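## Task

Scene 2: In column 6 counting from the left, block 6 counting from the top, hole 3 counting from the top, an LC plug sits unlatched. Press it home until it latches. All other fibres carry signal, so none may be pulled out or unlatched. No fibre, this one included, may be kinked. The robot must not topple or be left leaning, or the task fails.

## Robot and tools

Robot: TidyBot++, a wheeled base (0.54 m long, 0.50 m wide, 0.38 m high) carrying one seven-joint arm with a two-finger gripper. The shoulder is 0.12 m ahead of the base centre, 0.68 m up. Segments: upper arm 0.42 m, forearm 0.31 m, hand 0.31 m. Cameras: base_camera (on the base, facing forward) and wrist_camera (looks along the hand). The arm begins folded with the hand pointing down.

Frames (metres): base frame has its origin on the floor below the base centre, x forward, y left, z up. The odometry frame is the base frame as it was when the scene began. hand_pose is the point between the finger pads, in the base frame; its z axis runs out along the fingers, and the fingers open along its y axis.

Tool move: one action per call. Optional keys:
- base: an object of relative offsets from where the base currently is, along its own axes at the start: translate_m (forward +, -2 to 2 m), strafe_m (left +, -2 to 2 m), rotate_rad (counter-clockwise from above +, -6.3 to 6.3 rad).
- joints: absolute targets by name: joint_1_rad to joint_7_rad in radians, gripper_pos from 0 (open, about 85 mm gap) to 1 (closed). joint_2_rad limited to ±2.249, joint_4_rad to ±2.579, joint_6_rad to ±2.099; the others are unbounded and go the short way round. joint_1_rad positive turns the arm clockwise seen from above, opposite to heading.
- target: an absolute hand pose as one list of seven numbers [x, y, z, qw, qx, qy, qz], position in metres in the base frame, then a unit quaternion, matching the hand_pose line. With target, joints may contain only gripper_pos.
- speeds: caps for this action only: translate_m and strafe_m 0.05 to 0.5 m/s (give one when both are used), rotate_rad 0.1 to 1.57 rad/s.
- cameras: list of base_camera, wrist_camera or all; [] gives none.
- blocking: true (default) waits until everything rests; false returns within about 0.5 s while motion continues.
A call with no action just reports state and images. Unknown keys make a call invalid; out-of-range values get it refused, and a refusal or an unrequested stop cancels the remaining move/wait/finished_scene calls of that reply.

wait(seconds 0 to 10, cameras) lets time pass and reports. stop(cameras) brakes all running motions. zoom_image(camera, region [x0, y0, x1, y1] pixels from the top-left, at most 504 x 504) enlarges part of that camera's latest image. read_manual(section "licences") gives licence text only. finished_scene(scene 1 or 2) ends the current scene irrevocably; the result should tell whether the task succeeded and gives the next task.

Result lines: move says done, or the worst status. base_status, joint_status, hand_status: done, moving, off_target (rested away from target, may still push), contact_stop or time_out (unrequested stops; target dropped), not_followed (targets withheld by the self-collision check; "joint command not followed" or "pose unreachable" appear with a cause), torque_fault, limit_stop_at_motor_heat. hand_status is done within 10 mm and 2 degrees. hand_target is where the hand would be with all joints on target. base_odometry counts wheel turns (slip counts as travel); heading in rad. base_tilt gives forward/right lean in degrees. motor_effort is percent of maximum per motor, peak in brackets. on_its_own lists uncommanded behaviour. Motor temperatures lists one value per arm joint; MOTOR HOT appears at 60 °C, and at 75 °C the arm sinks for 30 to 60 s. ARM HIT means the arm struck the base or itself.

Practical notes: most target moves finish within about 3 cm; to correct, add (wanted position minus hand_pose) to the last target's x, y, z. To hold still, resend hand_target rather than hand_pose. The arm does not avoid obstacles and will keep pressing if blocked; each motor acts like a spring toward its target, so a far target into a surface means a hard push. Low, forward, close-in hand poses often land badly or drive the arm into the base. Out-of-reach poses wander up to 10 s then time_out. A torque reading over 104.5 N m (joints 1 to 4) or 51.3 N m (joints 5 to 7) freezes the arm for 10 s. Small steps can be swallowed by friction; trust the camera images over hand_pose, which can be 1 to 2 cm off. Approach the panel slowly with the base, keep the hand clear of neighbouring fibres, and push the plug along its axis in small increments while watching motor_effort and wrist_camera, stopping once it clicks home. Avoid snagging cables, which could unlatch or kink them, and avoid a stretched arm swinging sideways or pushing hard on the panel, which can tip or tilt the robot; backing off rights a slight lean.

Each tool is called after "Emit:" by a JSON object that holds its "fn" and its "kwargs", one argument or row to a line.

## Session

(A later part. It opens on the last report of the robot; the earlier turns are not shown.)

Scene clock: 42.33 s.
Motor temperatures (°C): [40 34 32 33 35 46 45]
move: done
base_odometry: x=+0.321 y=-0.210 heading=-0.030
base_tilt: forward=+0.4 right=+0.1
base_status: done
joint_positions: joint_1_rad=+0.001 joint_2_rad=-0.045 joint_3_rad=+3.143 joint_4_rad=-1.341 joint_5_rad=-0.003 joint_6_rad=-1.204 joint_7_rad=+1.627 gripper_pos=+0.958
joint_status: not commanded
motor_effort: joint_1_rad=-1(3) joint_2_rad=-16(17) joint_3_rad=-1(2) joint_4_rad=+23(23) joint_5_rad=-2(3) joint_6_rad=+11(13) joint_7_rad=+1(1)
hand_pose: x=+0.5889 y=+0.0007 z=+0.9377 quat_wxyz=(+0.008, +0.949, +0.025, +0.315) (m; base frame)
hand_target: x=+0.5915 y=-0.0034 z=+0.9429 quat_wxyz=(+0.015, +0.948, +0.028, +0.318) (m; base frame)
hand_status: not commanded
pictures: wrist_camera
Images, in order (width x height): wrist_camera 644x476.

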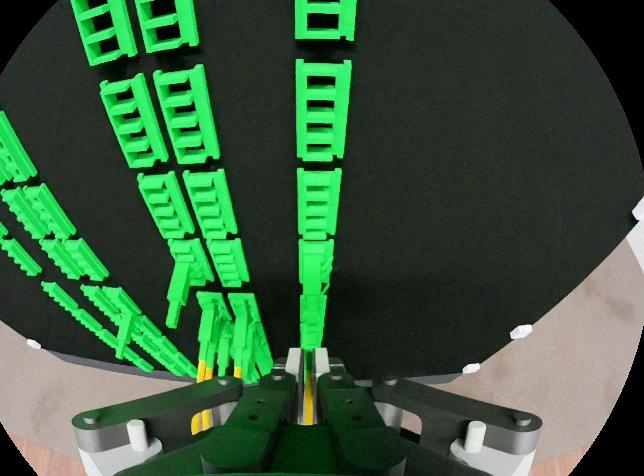

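Emit:
{"fn": "wait", "kwargs": {
  "seconds": 0.1,
  "cameras": ["wrist_camera"]
}}

Emit:
{"fn": "zoom_image", "kwargs": {
  "camera": "wrist_camera",
  "region": [292, 340, 324, 372]
}}

Emit:
{"fn": "zoom_image", "kwargs": {
  "camera": "wrist_camera",
  "region": [220, 340, 252, 372]
}}

Emit:
{"fn": "zoom_image", "kwargs": {
  "camera": "wrist_camera",
  "region": [190, 270, 330, 410]
}}

Scene clock: 42.57 s.
Motor temperatures (°C): [40 34 32 33 35 46 45]
base_odometry: x=+0.321 y=-0.210 heading=-0.030
base_tilt: forward=+0.4 right=+0.1
base_status: done
joint_positions: joint_1_rad=+0.001 joint_2_rad=-0.045 joint_3_rad=+3.143 joint_4_rad=-1.341 joint_5_rad=-0.003 joint_6_rad=-1.204 joint_7_rad=+1.627 gripper_pos=+0.958
joint_status: not commanded
motor_effort: joint_1_rad=-2(3) joint_2_rad=-16(17) joint_3_rad=-1(2) joint_4_rad=+23(23) joint_5_rad=-2(3) joint_6_rad=+11(13) joint_7_rad=+1(1)
hand_pose: x=+0.5889 y=+0.0007 z=+0.9377 quat_wxyz=(+0.008, +0.949, +0.025, +0.315) (m; base frame)
hand_target: x=+0.5915 y=-0.0034 z=+0.9429 quat_wxyz=(+0.015, +0.948, +0.028, +0.318) (m; base frame)
hand_status: not commanded
wait: 0.10 s; no rest
pictures: wrist_camera
Images, in order (width x height): wrist_camera 644x476.

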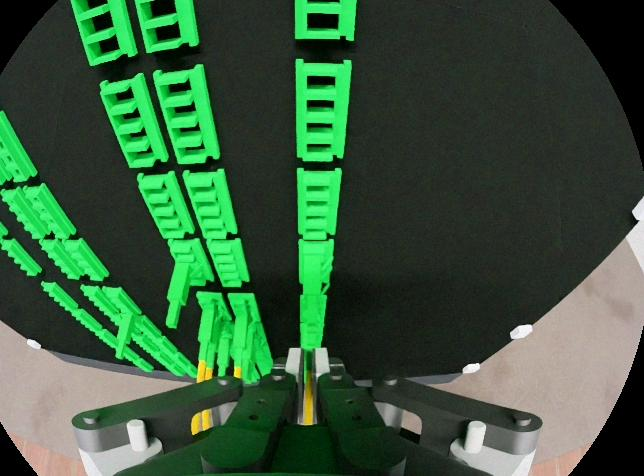

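Scaled by 15.750.

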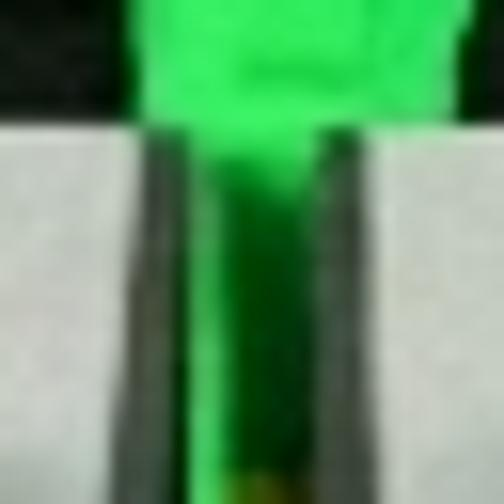

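Scaled by 15.750.

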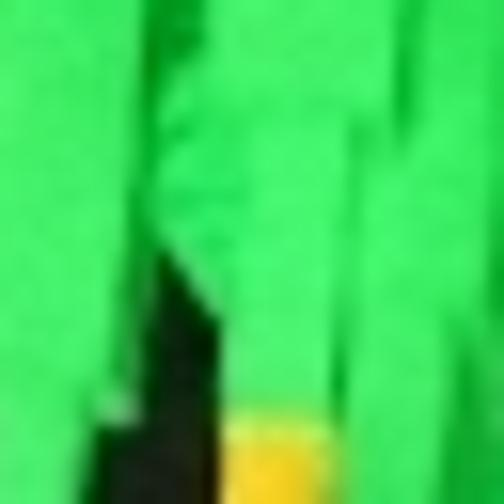

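Scaled by 3.600.

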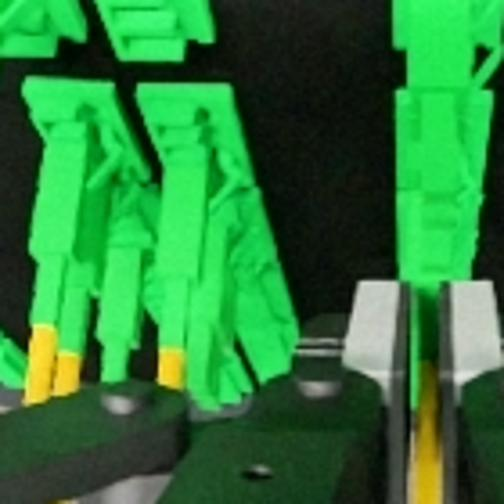

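Emit:
{"fn": "move", "kwargs": {
  "base": {"translate_m": 0.001},
  "speeds": {"translate_m": 0.05},
  "cameras": ["wrist_camera"]
}}

Emit:
{"fn": "zoom_image", "kwargs": {
  "camera": "wrist_camera",
  "region": [292, 340, 324, 372]
}}

Emit:
{"fn": "zoom_image", "kwargs": {
  "camera": "wrist_camera",
  "region": [220, 340, 252, 372]
}}

Scene clock: 43.43 s.
Motor temperatures (°C): [40 34 32 33 35 46 45]
move: done
base_odometry: x=+0.321 y=-0.210 heading=-0.029
base_tilt: forward=+0.3 right=+0.1
base_status: done
joint_positions: joint_1_rad=+0.001 joint_2_rad=-0.045 joint_3_rad=+3.143 joint_4_rad=-1.341 joint_5_rad=-0.003 joint_6_rad=-1.204 joint_7_rad=+1.627 gripper_pos=+0.958
joint_status: not commanded
motor_effort: joint_1_rad=-2(2) joint_2_rad=-16(17) joint_3_rad=-1(2) joint_4_rad=+23(24) joint_5_rad=-3(3) joint_6_rad=+11(13) joint_7_rad=+1(1)
hand_pose: x=+0.5888 y=+0.0007 z=+0.9379 quat_wxyz=(+0.008, +0.949, +0.025, +0.315) (m; base frame)
hand_target: x=+0.5915 y=-0.0034 z=+0.9429 quat_wxyz=(+0.015, +0.948, +0.028, +0.318) (m; base frame)
hand_status: not commanded
pictures: wrist_camera
Images, in order (width x height): wrist_camera 644x476.

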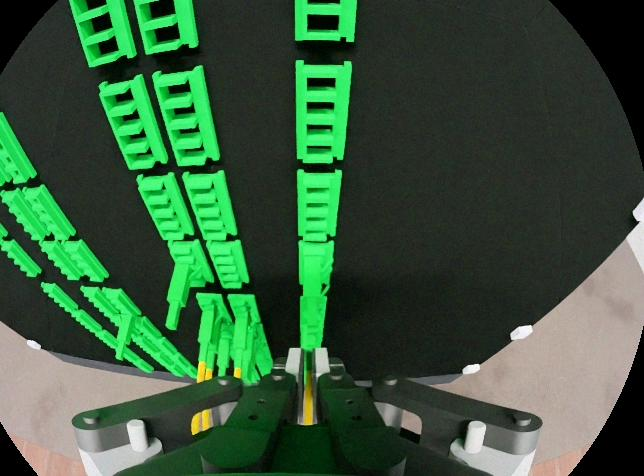

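Scaled by 15.750.

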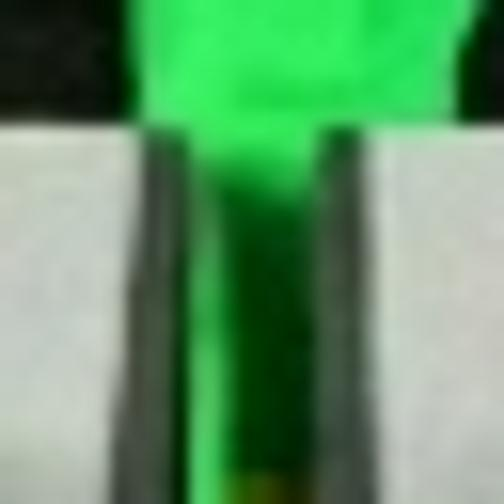

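Scaled by 15.750.

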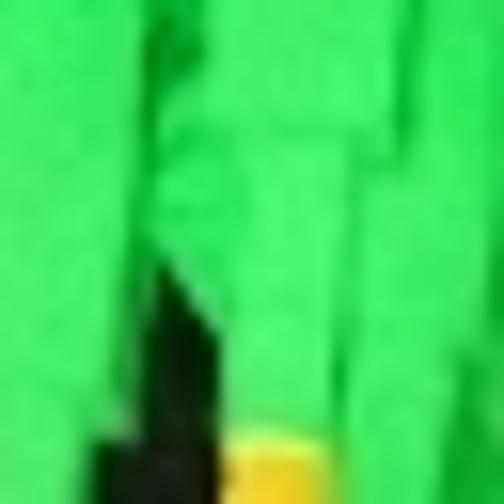

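Emit:
{"fn": "move", "kwargs": {
  "base": {"translate_m": 0.001},
  "speeds": {"translate_m": 0.05},
  "cameras": ["wrist_camera"]
}}

Emit:
{"fn": "zoom_image", "kwargs": {
  "camera": "wrist_camera",
  "region": [292, 340, 324, 372]
}}

Emit:
{"fn": "zoom_image", "kwargs": {
  "camera": "wrist_camera",
  "region": [220, 340, 252, 372]
}}

Scene clock: 44.17 s.
Motor temperatures (°C): [40 34 32 33 35 46 45]
move: done
base_odometry: x=+0.322 y=-0.210 heading=-0.029
base_tilt: forward=+0.4 right=+0.1
base_status: done
joint_positions: joint_1_rad=+0.001 joint_2_rad=-0.045 joint_3_rad=+3.143 joint_4_rad=-1.341 joint_5_rad=-0.003 joint_6_rad=-1.205 joint_7_rad=+1.627 gripper_pos=+0.958
joint_status: not commanded
motor_effort: joint_1_rad=-2(3) joint_2_rad=-15(17) joint_3_rad=-2(3) joint_4_rad=+23(24) joint_5_rad=-3(3) joint_6_rad=+12(14) joint_7_rad=+1(1)
hand_pose: x=+0.5887 y=+0.0007 z=+0.9380 quat_wxyz=(+0.008, +0.949, +0.025, +0.315) (m; base frame)
hand_target: x=+0.5915 y=-0.0034 z=+0.9429 quat_wxyz=(+0.015, +0.948, +0.028, +0.318) (m; base frame)
hand_status: not commanded
pictures: wrist_camera
Images, in order (width x height): wrist_camera 644x476.

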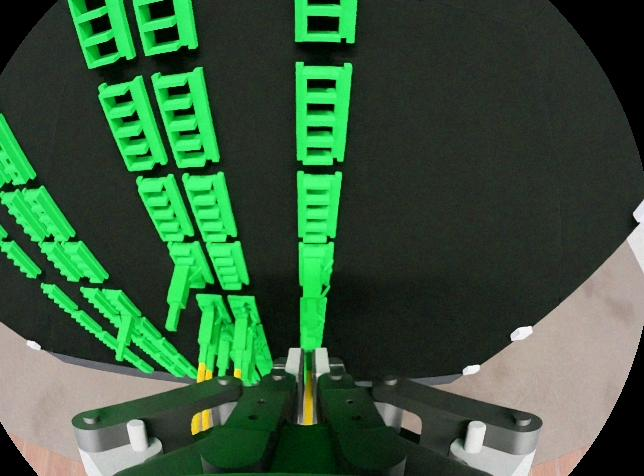

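Scaled by 15.750.

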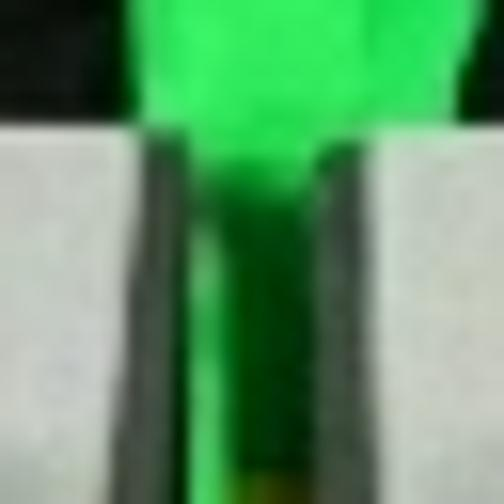

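Scaled by 15.750.

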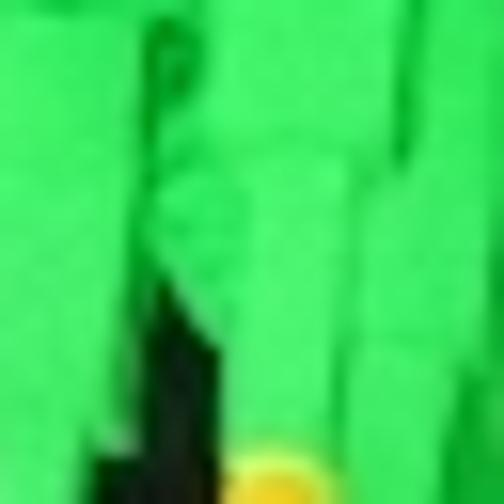

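Emit:
{"fn": "move", "kwargs": {
  "base": {"translate_m": 0.001},
  "speeds": {"translate_m": 0.05},
  "cameras": ["wrist_camera"]
}}

Emit:
{"fn": "zoom_image", "kwargs": {
  "camera": "wrist_camera",
  "region": [292, 340, 324, 372]
}}

Emit:
{"fn": "zoom_image", "kwargs": {
  "camera": "wrist_camera",
  "region": [220, 345, 252, 377]
}}

Emit:
{"fn": "zoom_image", "kwargs": {
  "camera": "wrist_camera",
  "region": [230, 260, 330, 360]
}}

Scene clock: 45.87 s.
Motor temperatures (°C): [40 34 32 33 35 46 45]
move: done
base_odometry: x=+0.323 y=-0.210 heading=-0.029
base_tilt: forward=+0.4 right=+0.1
base_status: done
joint_positions: joint_1_rad=+0.001 joint_2_rad=-0.046 joint_3_rad=+3.143 joint_4_rad=-1.341 joint_5_rad=-0.003 joint_6_rad=-1.206 joint_7_rad=+1.627 gripper_pos=+0.958
joint_status: not commanded
motor_effort: joint_1_rad=-2(3) joint_2_rad=-15(16) joint_3_rad=-2(2) joint_4_rad=+24(24) joint_5_rad=-3(3) joint_6_rad=+12(16) joint_7_rad=+1(1)
hand_pose: x=+0.5882 y=+0.0007 z=+0.9381 quat_wxyz=(+0.008, +0.949, +0.025, +0.315) (m; base frame)
hand_target: x=+0.5915 y=-0.0034 z=+0.9429 quat_wxyz=(+0.015, +0.948, +0.028, +0.318) (m; base frame)
hand_status: not commanded
pictures: wrist_camera
Images, in order (width x height): wrist_camera 644x476.

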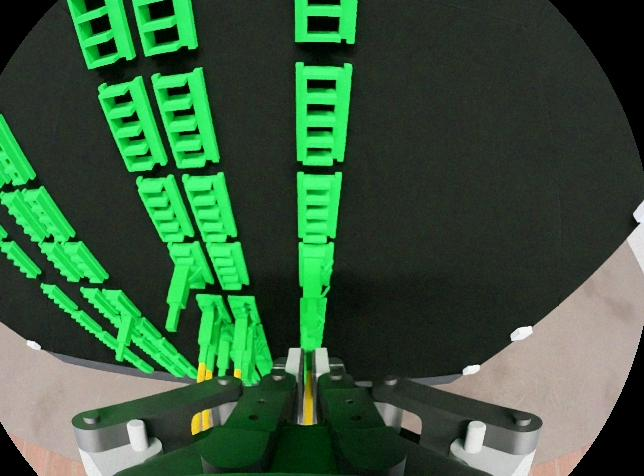

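Scaled by 15.750.

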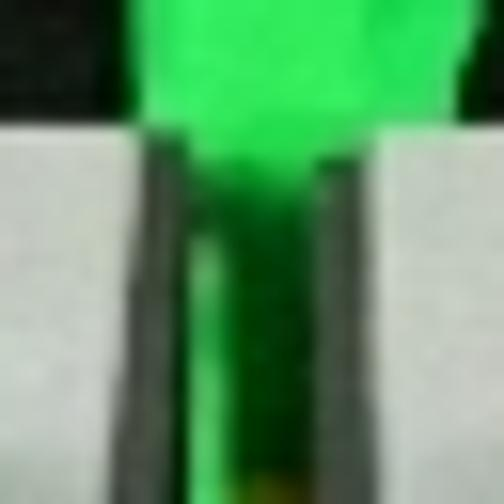

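Scaled by 15.750.

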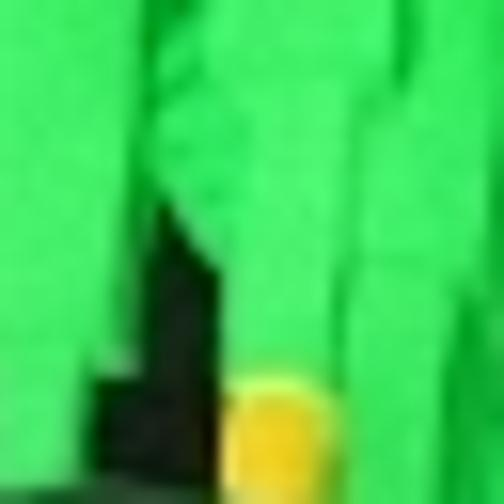

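Scaled by 5.040.

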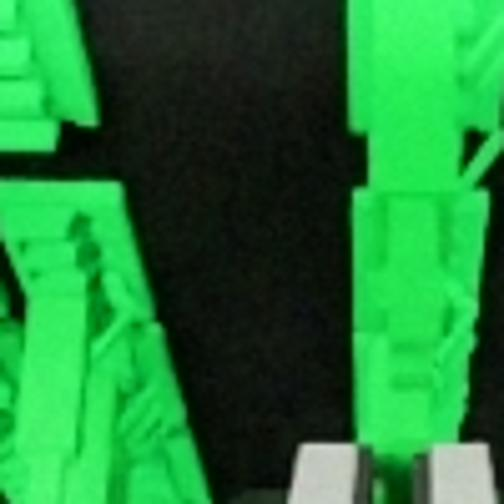

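Emit:
{"fn": "move", "kwargs": {
  "base": {"translate_m": -0.004},
  "speeds": {"translate_m": 0.05},
  "cameras": ["wrist_camera"]
}}

Emit:
{"fn": "zoom_image", "kwargs": {
  "camera": "wrist_camera",
  "region": [292, 335, 324, 367]
}}

Emit:
{"fn": "zoom_image", "kwargs": {
  "camera": "wrist_camera",
  "region": [220, 345, 252, 377]
}}

Emit:
{"fn": "zoom_image", "kwargs": {
  "camera": "wrist_camera",
  "region": [190, 270, 330, 410]
}}

Scene clock: 46.63 s.
Motor temperatures (°C): [40 34 32 33 35 46 45]
move: done
base_odometry: x=+0.319 y=-0.210 heading=-0.030
base_tilt: forward=+0.4 right=+0.1
base_status: done
joint_positions: joint_1_rad=+0.002 joint_2_rad=-0.046 joint_3_rad=+3.143 joint_4_rad=-1.338 joint_5_rad=-0.003 joint_6_rad=-1.206 joint_7_rad=+1.627 gripper_pos=+0.958
joint_status: not commanded
motor_effort: joint_1_rad=-1(3) joint_2_rad=-20(21) joint_3_rad=-1(2) joint_4_rad=+21(23) joint_5_rad=-2(4) joint_6_rad=+7(12) joint_7_rad=+0(1)
hand_pose: x=+0.5888 y=+0.0006 z=+0.9394 quat_wxyz=(+0.008, +0.948, +0.025, +0.316) (m; base frame)
hand_target: x=+0.5915 y=-0.0034 z=+0.9429 quat_wxyz=(+0.015, +0.948, +0.028, +0.318) (m; base frame)
hand_status: not commanded
pictures: wrist_camera
Images, in order (width x height): wrist_camera 644x476.

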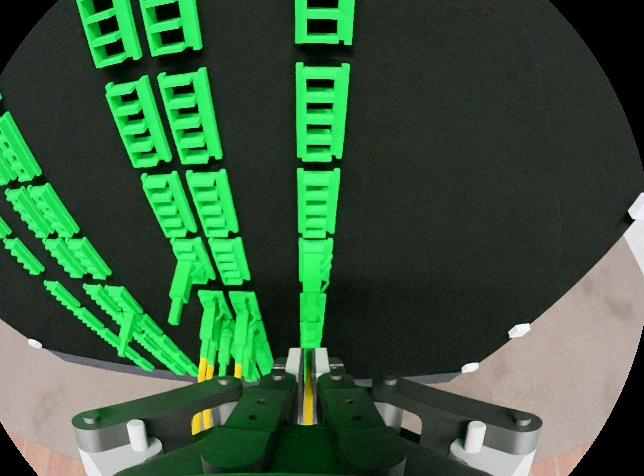

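Scaled by 15.750.

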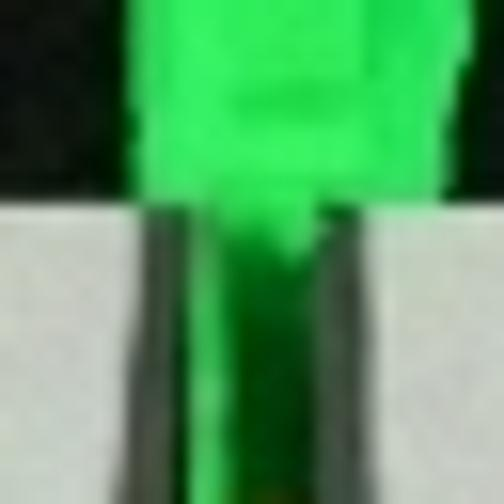

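Scaled by 15.750.

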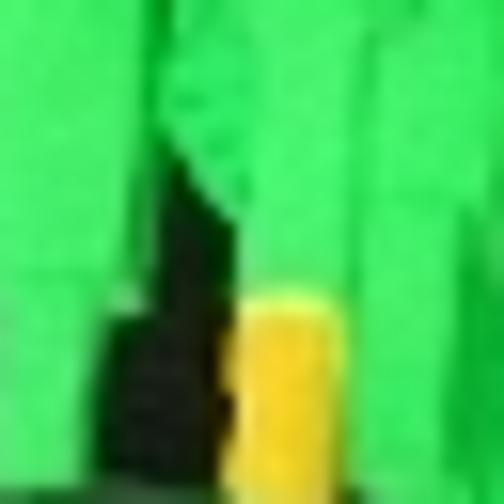

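Scaled by 3.600.

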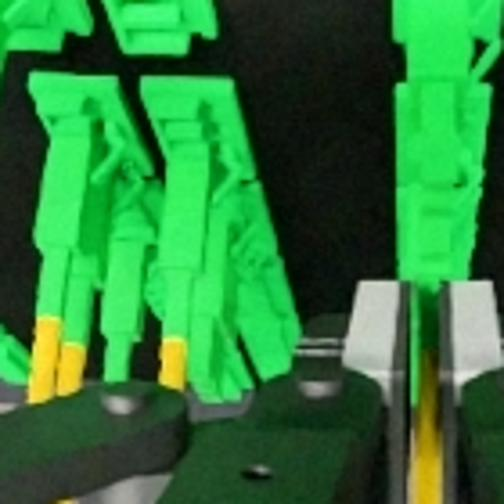

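Emit:
{"fn": "move", "kwargs": {
  "base": {"translate_m": -0.004},
  "joints": {"gripper_pos": 0.93},
  "speeds": {"translate_m": 0.05},
  "cameras": ["wrist_camera"]
}}

Emit:
{"fn": "zoom_image", "kwargs": {
  "camera": "wrist_camera",
  "region": [288, 330, 328, 370]
}}

Emit:
{"fn": "zoom_image", "kwargs": {
  "camera": "wrist_camera",
  "region": [220, 330, 260, 370]
}}

Emit:
{"fn": "zoom_image", "kwargs": {
  "camera": "wrist_camera",
  "region": [190, 250, 330, 390]
}}

Scene clock: 47.43 s.
Motor temperatures (°C): [40 34 32 33 35 46 45]
move: done
base_odometry: x=+0.314 y=-0.210 heading=-0.030
base_tilt: forward=+0.4 right=+0.0
base_status: done
joint_positions: joint_1_rad=+0.002 joint_2_rad=-0.046 joint_3_rad=+3.143 joint_4_rad=-1.338 joint_5_rad=-0.003 joint_6_rad=-1.206 joint_7_rad=+1.627 gripper_pos=+0.930
joint_status: all done
motor_effort: joint_1_rad=+0(1) joint_2_rad=-19(22) joint_3_rad=+0(1) joint_4_rad=+20(21) joint_5_rad=+0(1) joint_6_rad=+6(7) joint_7_rad=+0(1)
hand_pose: x=+0.5887 y=+0.0006 z=+0.9395 quat_wxyz=(+0.008, +0.948, +0.025, +0.316) (m; base frame)
hand_target: x=+0.5915 y=-0.0034 z=+0.9429 quat_wxyz=(+0.015, +0.948, +0.028, +0.318) (m; base frame)
hand_status: not commanded
pictures: wrist_camera
Images, in order (width x height): wrist_camera 644x476.

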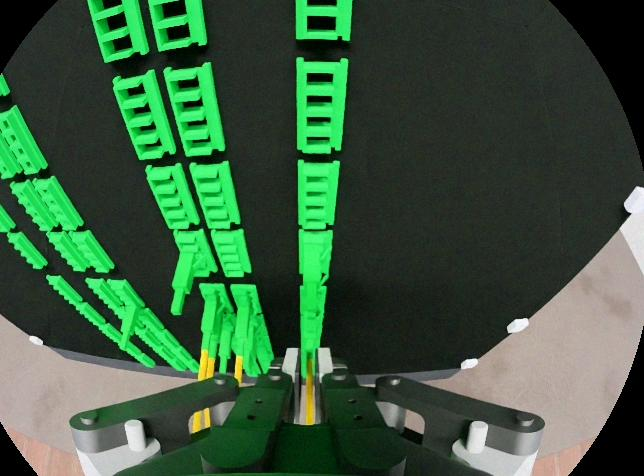

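Scaled by 12.600.

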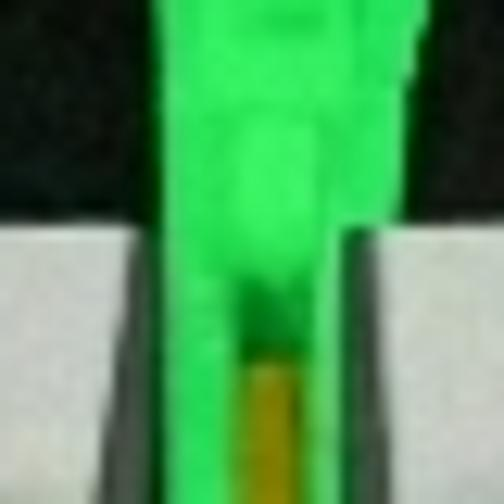

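Scaled by 12.600.

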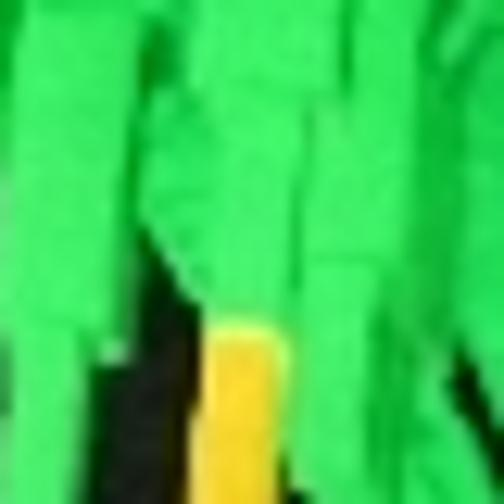

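Scaled by 3.600.

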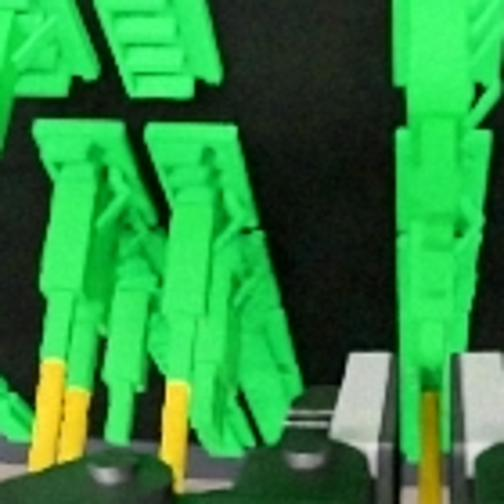

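Emit:
{"fn": "move", "kwargs": {
  "base": {"translate_m": -0.018},
  "joints": {"gripper_pos": 0.92},
  "speeds": {"translate_m": 0.08},
  "cameras": ["wrist_camera"]
}}

Emit:
{"fn": "zoom_image", "kwargs": {
  "camera": "wrist_camera",
  "region": [285, 290, 345, 350]
}}

Emit:
{"fn": "zoom_image", "kwargs": {
  "camera": "wrist_camera",
  "region": [215, 280, 275, 340]
}}

Emit:
{"fn": "zoom_image", "kwargs": {
  "camera": "wrist_camera",
  "region": [190, 220, 340, 370]
}}

Scene clock: 48.63 s.
Motor temperatures (°C): [40 34 32 33 35 46 45]
move: done
base_odometry: x=+0.296 y=-0.210 heading=-0.030
base_tilt: forward=+0.4 right=+0.1
base_status: done
joint_positions: joint_1_rad=+0.002 joint_2_rad=-0.049 joint_3_rad=+3.143 joint_4_rad=-1.338 joint_5_rad=-0.003 joint_6_rad=-1.206 joint_7_rad=+1.627 gripper_pos=+0.920
joint_status: all done
motor_effort: joint_1_rad=+0(1) joint_2_rad=-19(22) joint_3_rad=+0(1) joint_4_rad=+20(21) joint_5_rad=+0(1) joint_6_rad=+6(7) joint_7_rad=+0(1)
hand_pose: x=+0.5879 y=+0.0006 z=+0.9410 quat_wxyz=(+0.008, +0.948, +0.025, +0.318) (m; base frame)
hand_target: x=+0.5915 y=-0.0034 z=+0.9429 quat_wxyz=(+0.015, +0.948, +0.028, +0.318) (m; base frame)
hand_status: not commanded
pictures: wrist_camera
Images, in order (width x height): wrist_camera 644x476.

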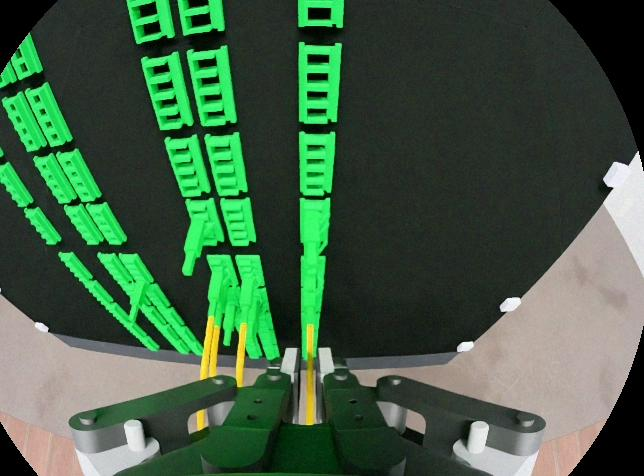

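Scaled by 8.400.

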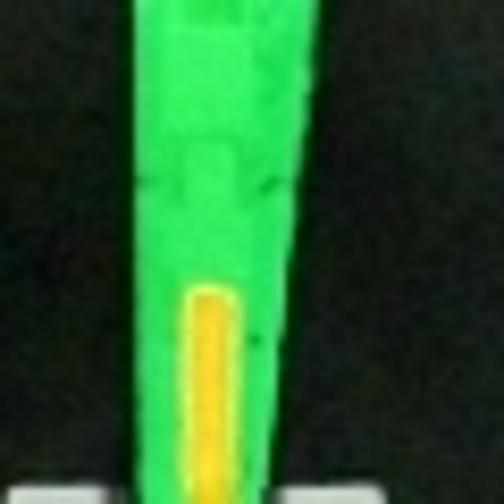

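Scaled by 8.400.

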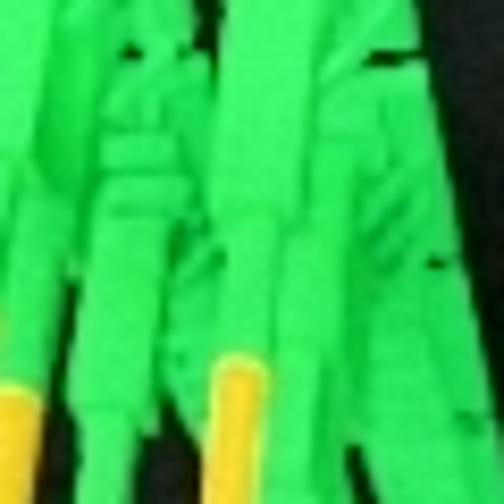

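Scaled by 3.360.

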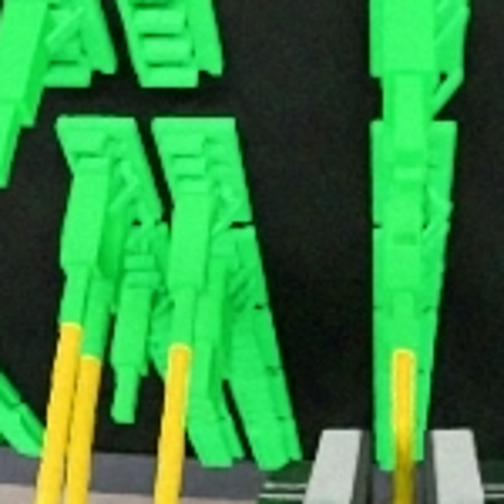

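Emit:
{"fn": "zoom_image", "kwargs": {
  "camera": "wrist_camera",
  "region": [290, 250, 340, 300]
}}

Emit:
{"fn": "zoom_image", "kwargs": {
  "camera": "wrist_camera",
  "region": [230, 250, 280, 300]
}}

Scaled by 10.080.

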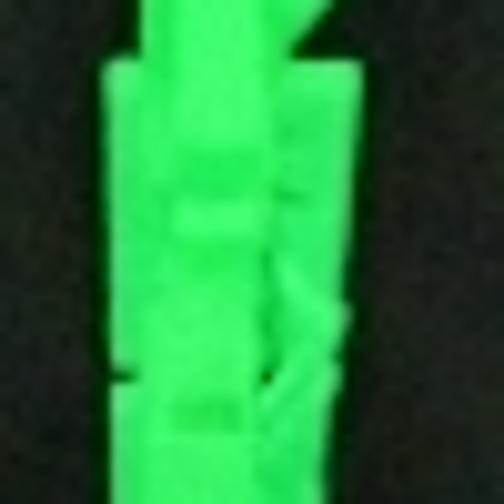

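Scaled by 10.080.

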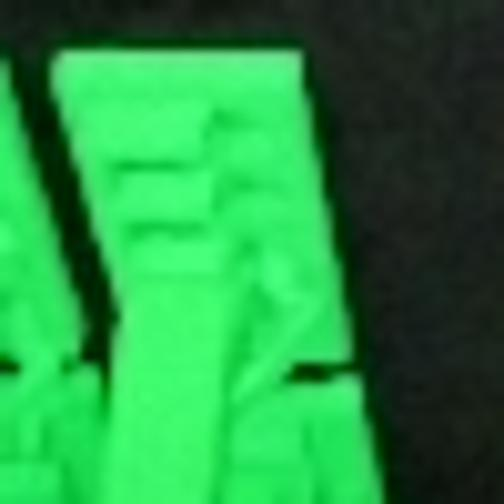

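Emit:
{"fn": "move", "kwargs": {
  "base": {"translate_m": -0.03},
  "speeds": {"translate_m": 0.1},
  "cameras": ["wrist_camera"]
}}

Emit:
{"fn": "zoom_image", "kwargs": {
  "camera": "wrist_camera",
  "region": [200, 180, 340, 320]
}}

Emit:
{"fn": "zoom_image", "kwargs": {
  "camera": "wrist_camera",
  "region": [280, 240, 340, 300]
}}

Emit:
{"fn": "zoom_image", "kwargs": {
  "camera": "wrist_camera",
  "region": [220, 230, 280, 290]
}}

Scene clock: 50.43 s.
Motor temperatures (°C): [40 34 32 33 35 46 45]
move: done
base_odometry: x=+0.266 y=-0.209 heading=-0.030
base_tilt: forward=+0.4 right=+0.1
base_status: done
joint_positions: joint_1_rad=+0.002 joint_2_rad=-0.049 joint_3_rad=+3.143 joint_4_rad=-1.338 joint_5_rad=-0.003 joint_6_rad=-1.206 joint_7_rad=+1.627 gripper_pos=+0.920
joint_status: not commanded
motor_effort: joint_1_rad=+0(2) joint_2_rad=-20(22) joint_3_rad=+0(1) joint_4_rad=+21(21) joint_5_rad=+0(1) joint_6_rad=+6(7) joint_7_rad=+0(1)
hand_pose: x=+0.5878 y=+0.0006 z=+0.9412 quat_wxyz=(+0.008, +0.948, +0.025, +0.318) (m; base frame)
hand_target: x=+0.5915 y=-0.0034 z=+0.9429 quat_wxyz=(+0.015, +0.948, +0.028, +0.318) (m; base frame)
hand_status: not commanded
pictures: wrist_camera
Images, in order (width x height): wrist_camera 644x476.

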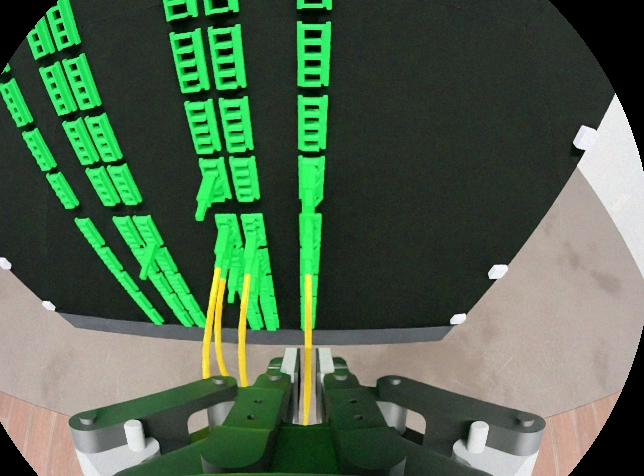

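Scaled by 3.600.

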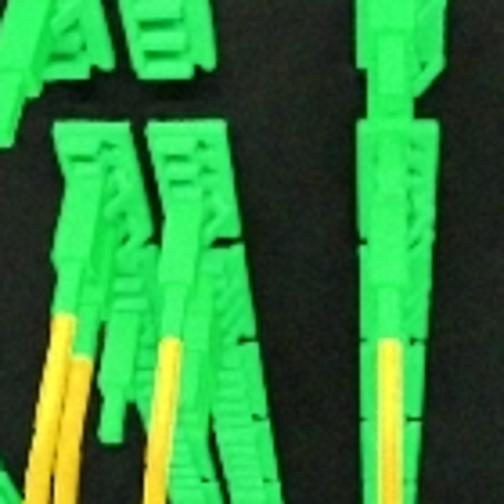

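Scaled by 8.400.

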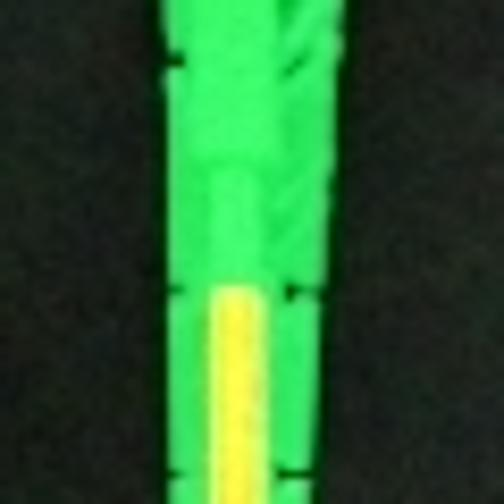

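Scaled by 8.400.

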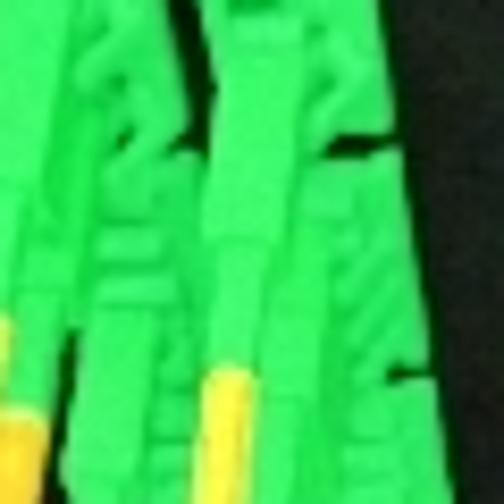

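Emit:
{"fn": "wait", "kwargs": {
  "seconds": 0
}}

Emit:
{"fn": "zoom_image", "kwargs": {
  "camera": "wrist_camera",
  "region": [260, 200, 370, 310]
}}

Scene clock: 50.70 s.
Motor temperatures (°C): [40 34 32 33 35 46 45]
base_odometry: x=+0.266 y=-0.209 heading=-0.030
base_tilt: forward=+0.4 right=+0.1
base_status: done
joint_positions: joint_1_rad=+0.002 joint_2_rad=-0.049 joint_3_rad=+3.143 joint_4_rad=-1.338 joint_5_rad=-0.003 joint_6_rad=-1.206 joint_7_rad=+1.627 gripper_pos=+0.920
joint_status: not commanded
motor_effort: joint_1_rad=+0(2) joint_2_rad=-19(22) joint_3_rad=+0(1) joint_4_rad=+21(21) joint_5_rad=-1(1) joint_6_rad=+6(7) joint_7_rad=+1(1)
hand_pose: x=+0.5878 y=+0.0006 z=+0.9412 quat_wxyz=(+0.008, +0.948, +0.025, +0.318) (m; base frame)
hand_target: x=+0.5915 y=-0.0034 z=+0.9429 quat_wxyz=(+0.015, +0.948, +0.028, +0.318) (m; base frame)
hand_status: not commanded
pictures: base_camera, wrist_camera
Images, in order (width x height): base_camera 644x364, wrist_camera 644x476.

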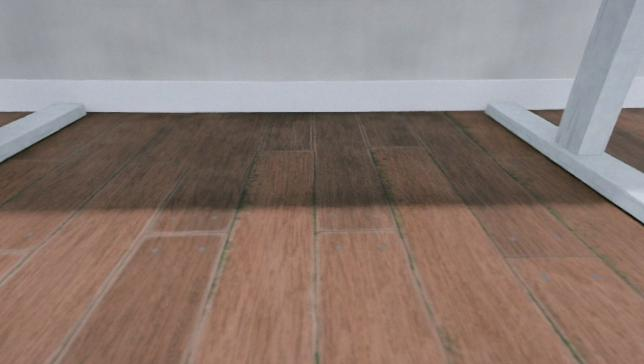

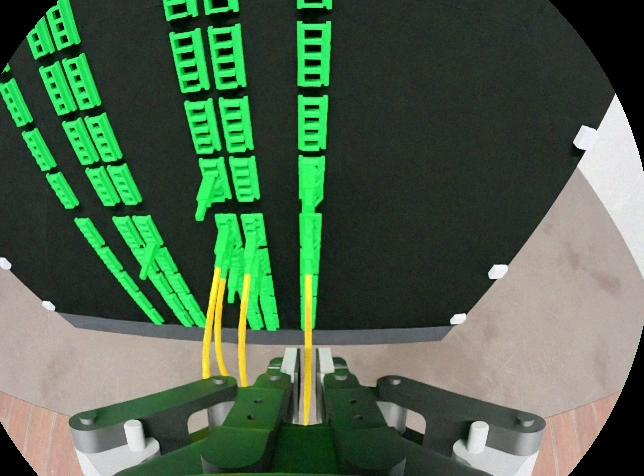

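Scaled by 4.582.

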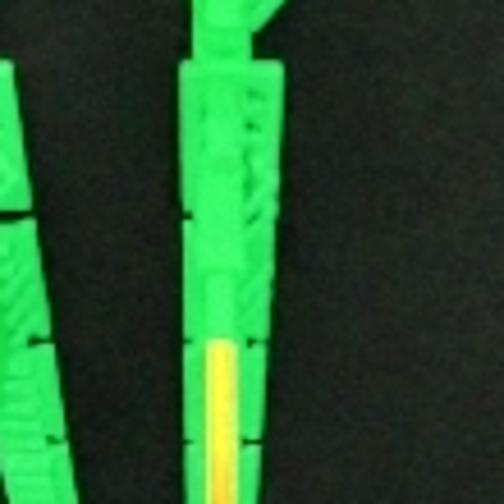

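Emit:
{"fn": "zoom_image", "kwargs": {
  "camera": "wrist_camera",
  "region": [284, 205, 334, 255]
}}

Emit:
{"fn": "zoom_image", "kwargs": {
  "camera": "wrist_camera",
  "region": [225, 205, 275, 255]
}}

Emit:
{"fn": "zoom_image", "kwargs": {
  "camera": "wrist_camera",
  "region": [225, 240, 275, 290]
}}

Emit:
{"fn": "zoom_image", "kwargs": {
  "camera": "wrist_camera",
  "region": [284, 240, 334, 290]
}}

Scaled by 10.080.

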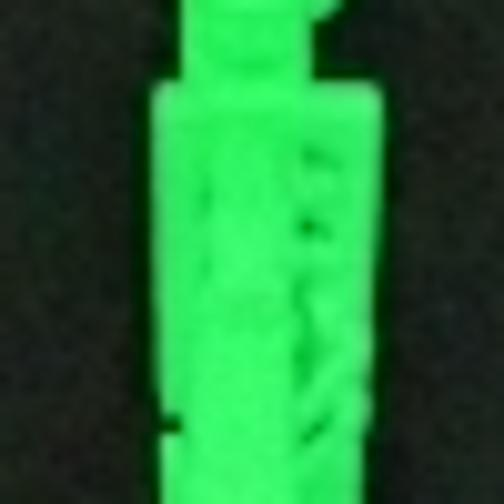

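Scaled by 10.080.

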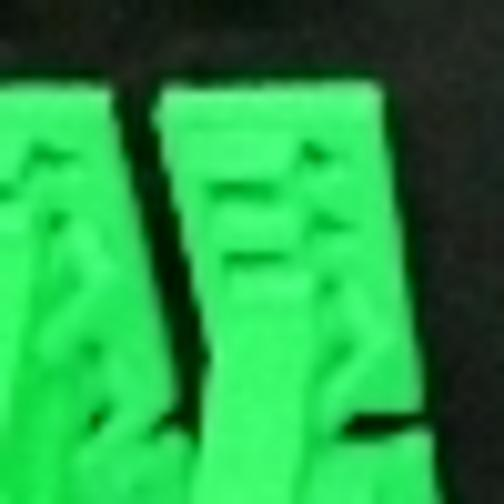

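Scaled by 10.080.

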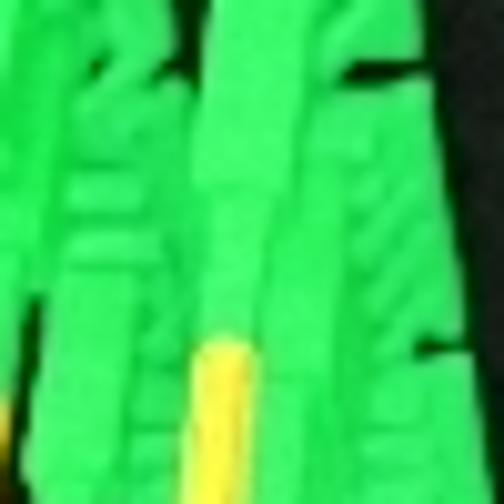

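Scaled by 10.080.

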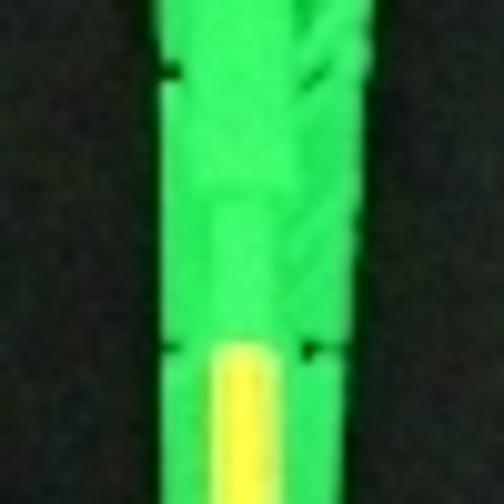

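Emit:
{"fn": "move", "kwargs": {
  "joints": {"joint_2_rad": -0.085},
  "cameras": ["wrist_camera"]
}}

Scene clock: 54.50 s.
Motor temperatures (°C): [40 34 32 33 35 46 45]
move: done
base_odometry: x=+0.266 y=-0.209 heading=-0.030
base_tilt: forward=+0.4 right=+0.1
base_status: not commanded
joint_positions: joint_1_rad=+0.002 joint_2_rad=-0.075 joint_3_rad=+3.143 joint_4_rad=-1.338 joint_5_rad=-0.003 joint_6_rad=-1.206 joint_7_rad=+1.627 gripper_pos=+0.920
joint_status: all done
motor_effort: joint_1_rad=+0(1) joint_2_rad=-18(21) joint_3_rad=+0(1) joint_4_rad=+21(21) joint_5_rad=+0(1) joint_6_rad=+7(7) joint_7_rad=+0(1)
hand_pose: x=+0.5812 y=+0.0006 z=+0.9529 quat_wxyz=(+0.008, +0.944, +0.025, +0.330) (m; base frame)
hand_target: x=+0.5793 y=-0.0034 z=+0.9639 quat_wxyz=(+0.015, +0.940, +0.028, +0.339) (m; base frame)
hand_status: not commanded
pictures: wrist_camera
Images, in order (width x height): wrist_camera 644x476.

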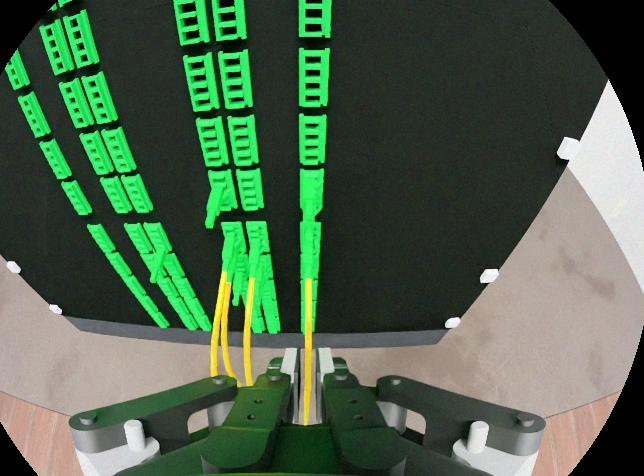

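Emit:
{"fn": "move", "kwargs": {
  "joints": {"joint_2_rad": -0.13},
  "cameras": ["wrist_camera"]
}}

Emit:
{"fn": "zoom_image", "kwargs": {
  "camera": "wrist_camera",
  "region": [220, 210, 400, 460]
}}

Scene clock: 55.40 s.
Motor temperatures (°C): [40 34 32 33 35 46 45]
move: done
base_odometry: x=+0.266 y=-0.209 heading=-0.030
base_tilt: forward=+0.3 right=+0.1
base_status: not commanded
joint_positions: joint_1_rad=+0.002 joint_2_rad=-0.119 joint_3_rad=+3.143 joint_4_rad=-1.338 joint_5_rad=-0.003 joint_6_rad=-1.206 joint_7_rad=+1.627 gripper_pos=+0.920
joint_status: all done
motor_effort: joint_1_rad=+0(1) joint_2_rad=-16(20) joint_3_rad=+0(1) joint_4_rad=+20(21) joint_5_rad=+0(1) joint_6_rad=+7(7) joint_7_rad=+1(1)
hand_pose: x=+0.5687 y=+0.0006 z=+0.9732 quat_wxyz=(+0.009, +0.936, +0.025, +0.351) (m; base frame)
hand_target: x=+0.5661 y=-0.0033 z=+0.9843 quat_wxyz=(+0.016, +0.932, +0.028, +0.360) (m; base frame)
hand_status: not commanded
pictures: wrist_camera
Images, in order (width x height): wrist_camera 644x476.

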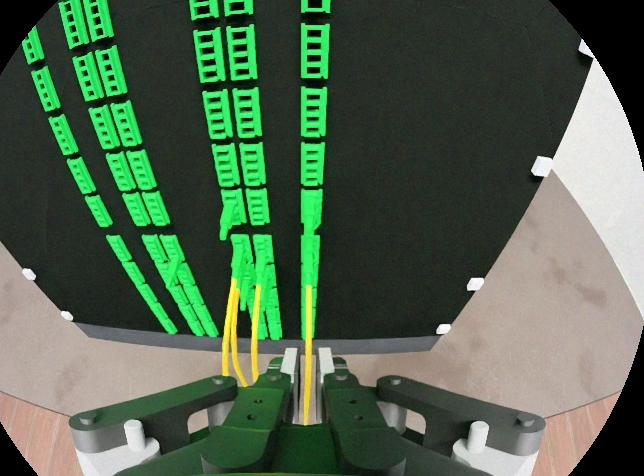

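Scaled by 2.016.

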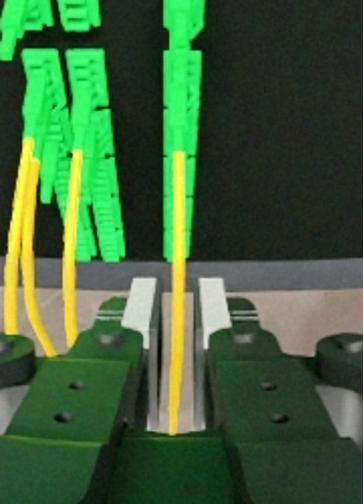

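Emit:
{"fn": "move", "kwargs": {
  "joints": {"joint_2_rad": -0.2},
  "cameras": ["wrist_camera"]
}}

Emit:
{"fn": "zoom_image", "kwargs": {
  "camera": "wrist_camera",
  "region": [220, 210, 400, 460]
}}

Scene clock: 56.47 s.
Motor temperatures (°C): [40 34 32 33 35 46 45]
move: done
base_odometry: x=+0.266 y=-0.209 heading=-0.030
base_tilt: forward=+0.4 right=+0.1
base_status: not commanded
joint_positions: joint_1_rad=+0.002 joint_2_rad=-0.192 joint_3_rad=+3.143 joint_4_rad=-1.338 joint_5_rad=-0.003 joint_6_rad=-1.206 joint_7_rad=+1.627 gripper_pos=+0.920
joint_status: all done
motor_effort: joint_1_rad=+0(1) joint_2_rad=-13(18) joint_3_rad=+0(1) joint_4_rad=+20(21) joint_5_rad=+0(1) joint_6_rad=+7(7) joint_7_rad=+0(1)
hand_pose: x=+0.5461 y=+0.0007 z=+1.0055 quat_wxyz=(+0.010, +0.923, +0.025, +0.385) (m; base frame)
hand_target: x=+0.5439 y=-0.0031 z=+1.0148 quat_wxyz=(+0.017, +0.919, +0.027, +0.393) (m; base frame)
hand_status: not commanded
pictures: wrist_camera
Images, in order (width x height): wrist_camera 644x476.

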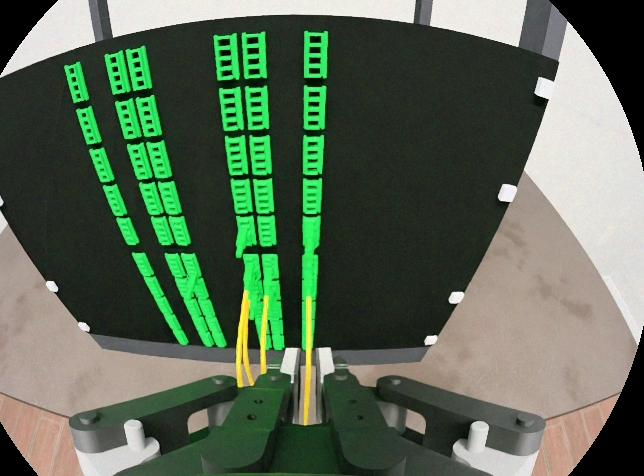

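Scaled by 2.016.

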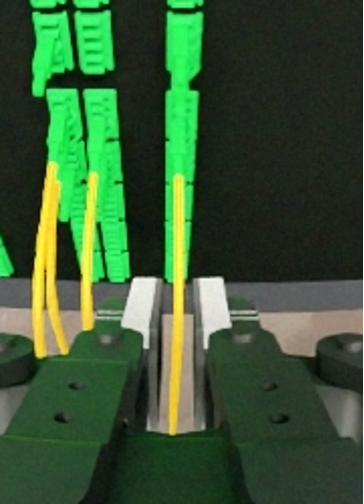

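Emit:
{"fn": "zoom_image", "kwargs": {
  "camera": "wrist_camera",
  "region": [285, 240, 335, 290]
}}

Emit:
{"fn": "zoom_image", "kwargs": {
  "camera": "wrist_camera",
  "region": [240, 240, 290, 290]
}}

Emit:
{"fn": "zoom_image", "kwargs": {
  "camera": "wrist_camera",
  "region": [235, 265, 325, 355]
}}

Scaled by 10.080.

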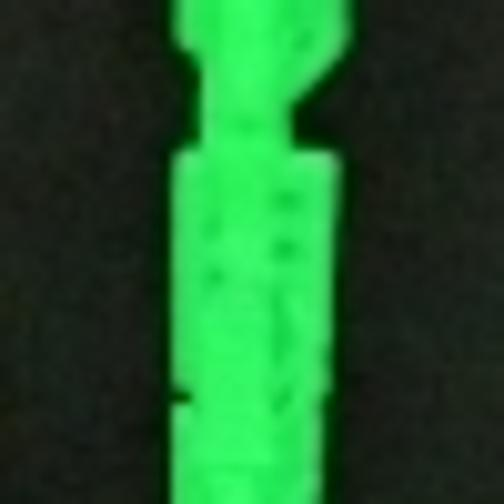

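Scaled by 10.080.

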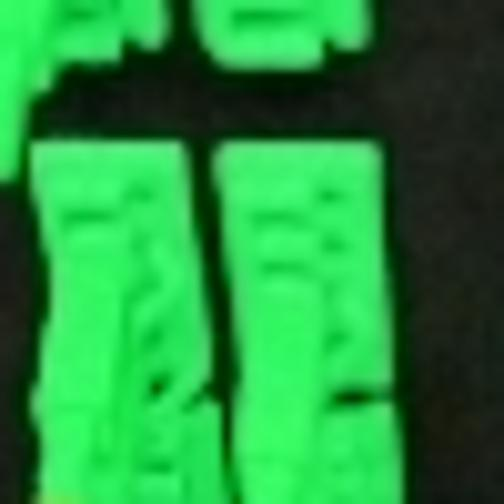

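Scaled by 5.600.

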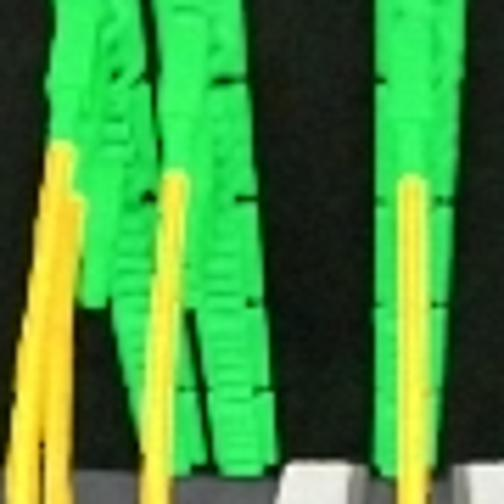

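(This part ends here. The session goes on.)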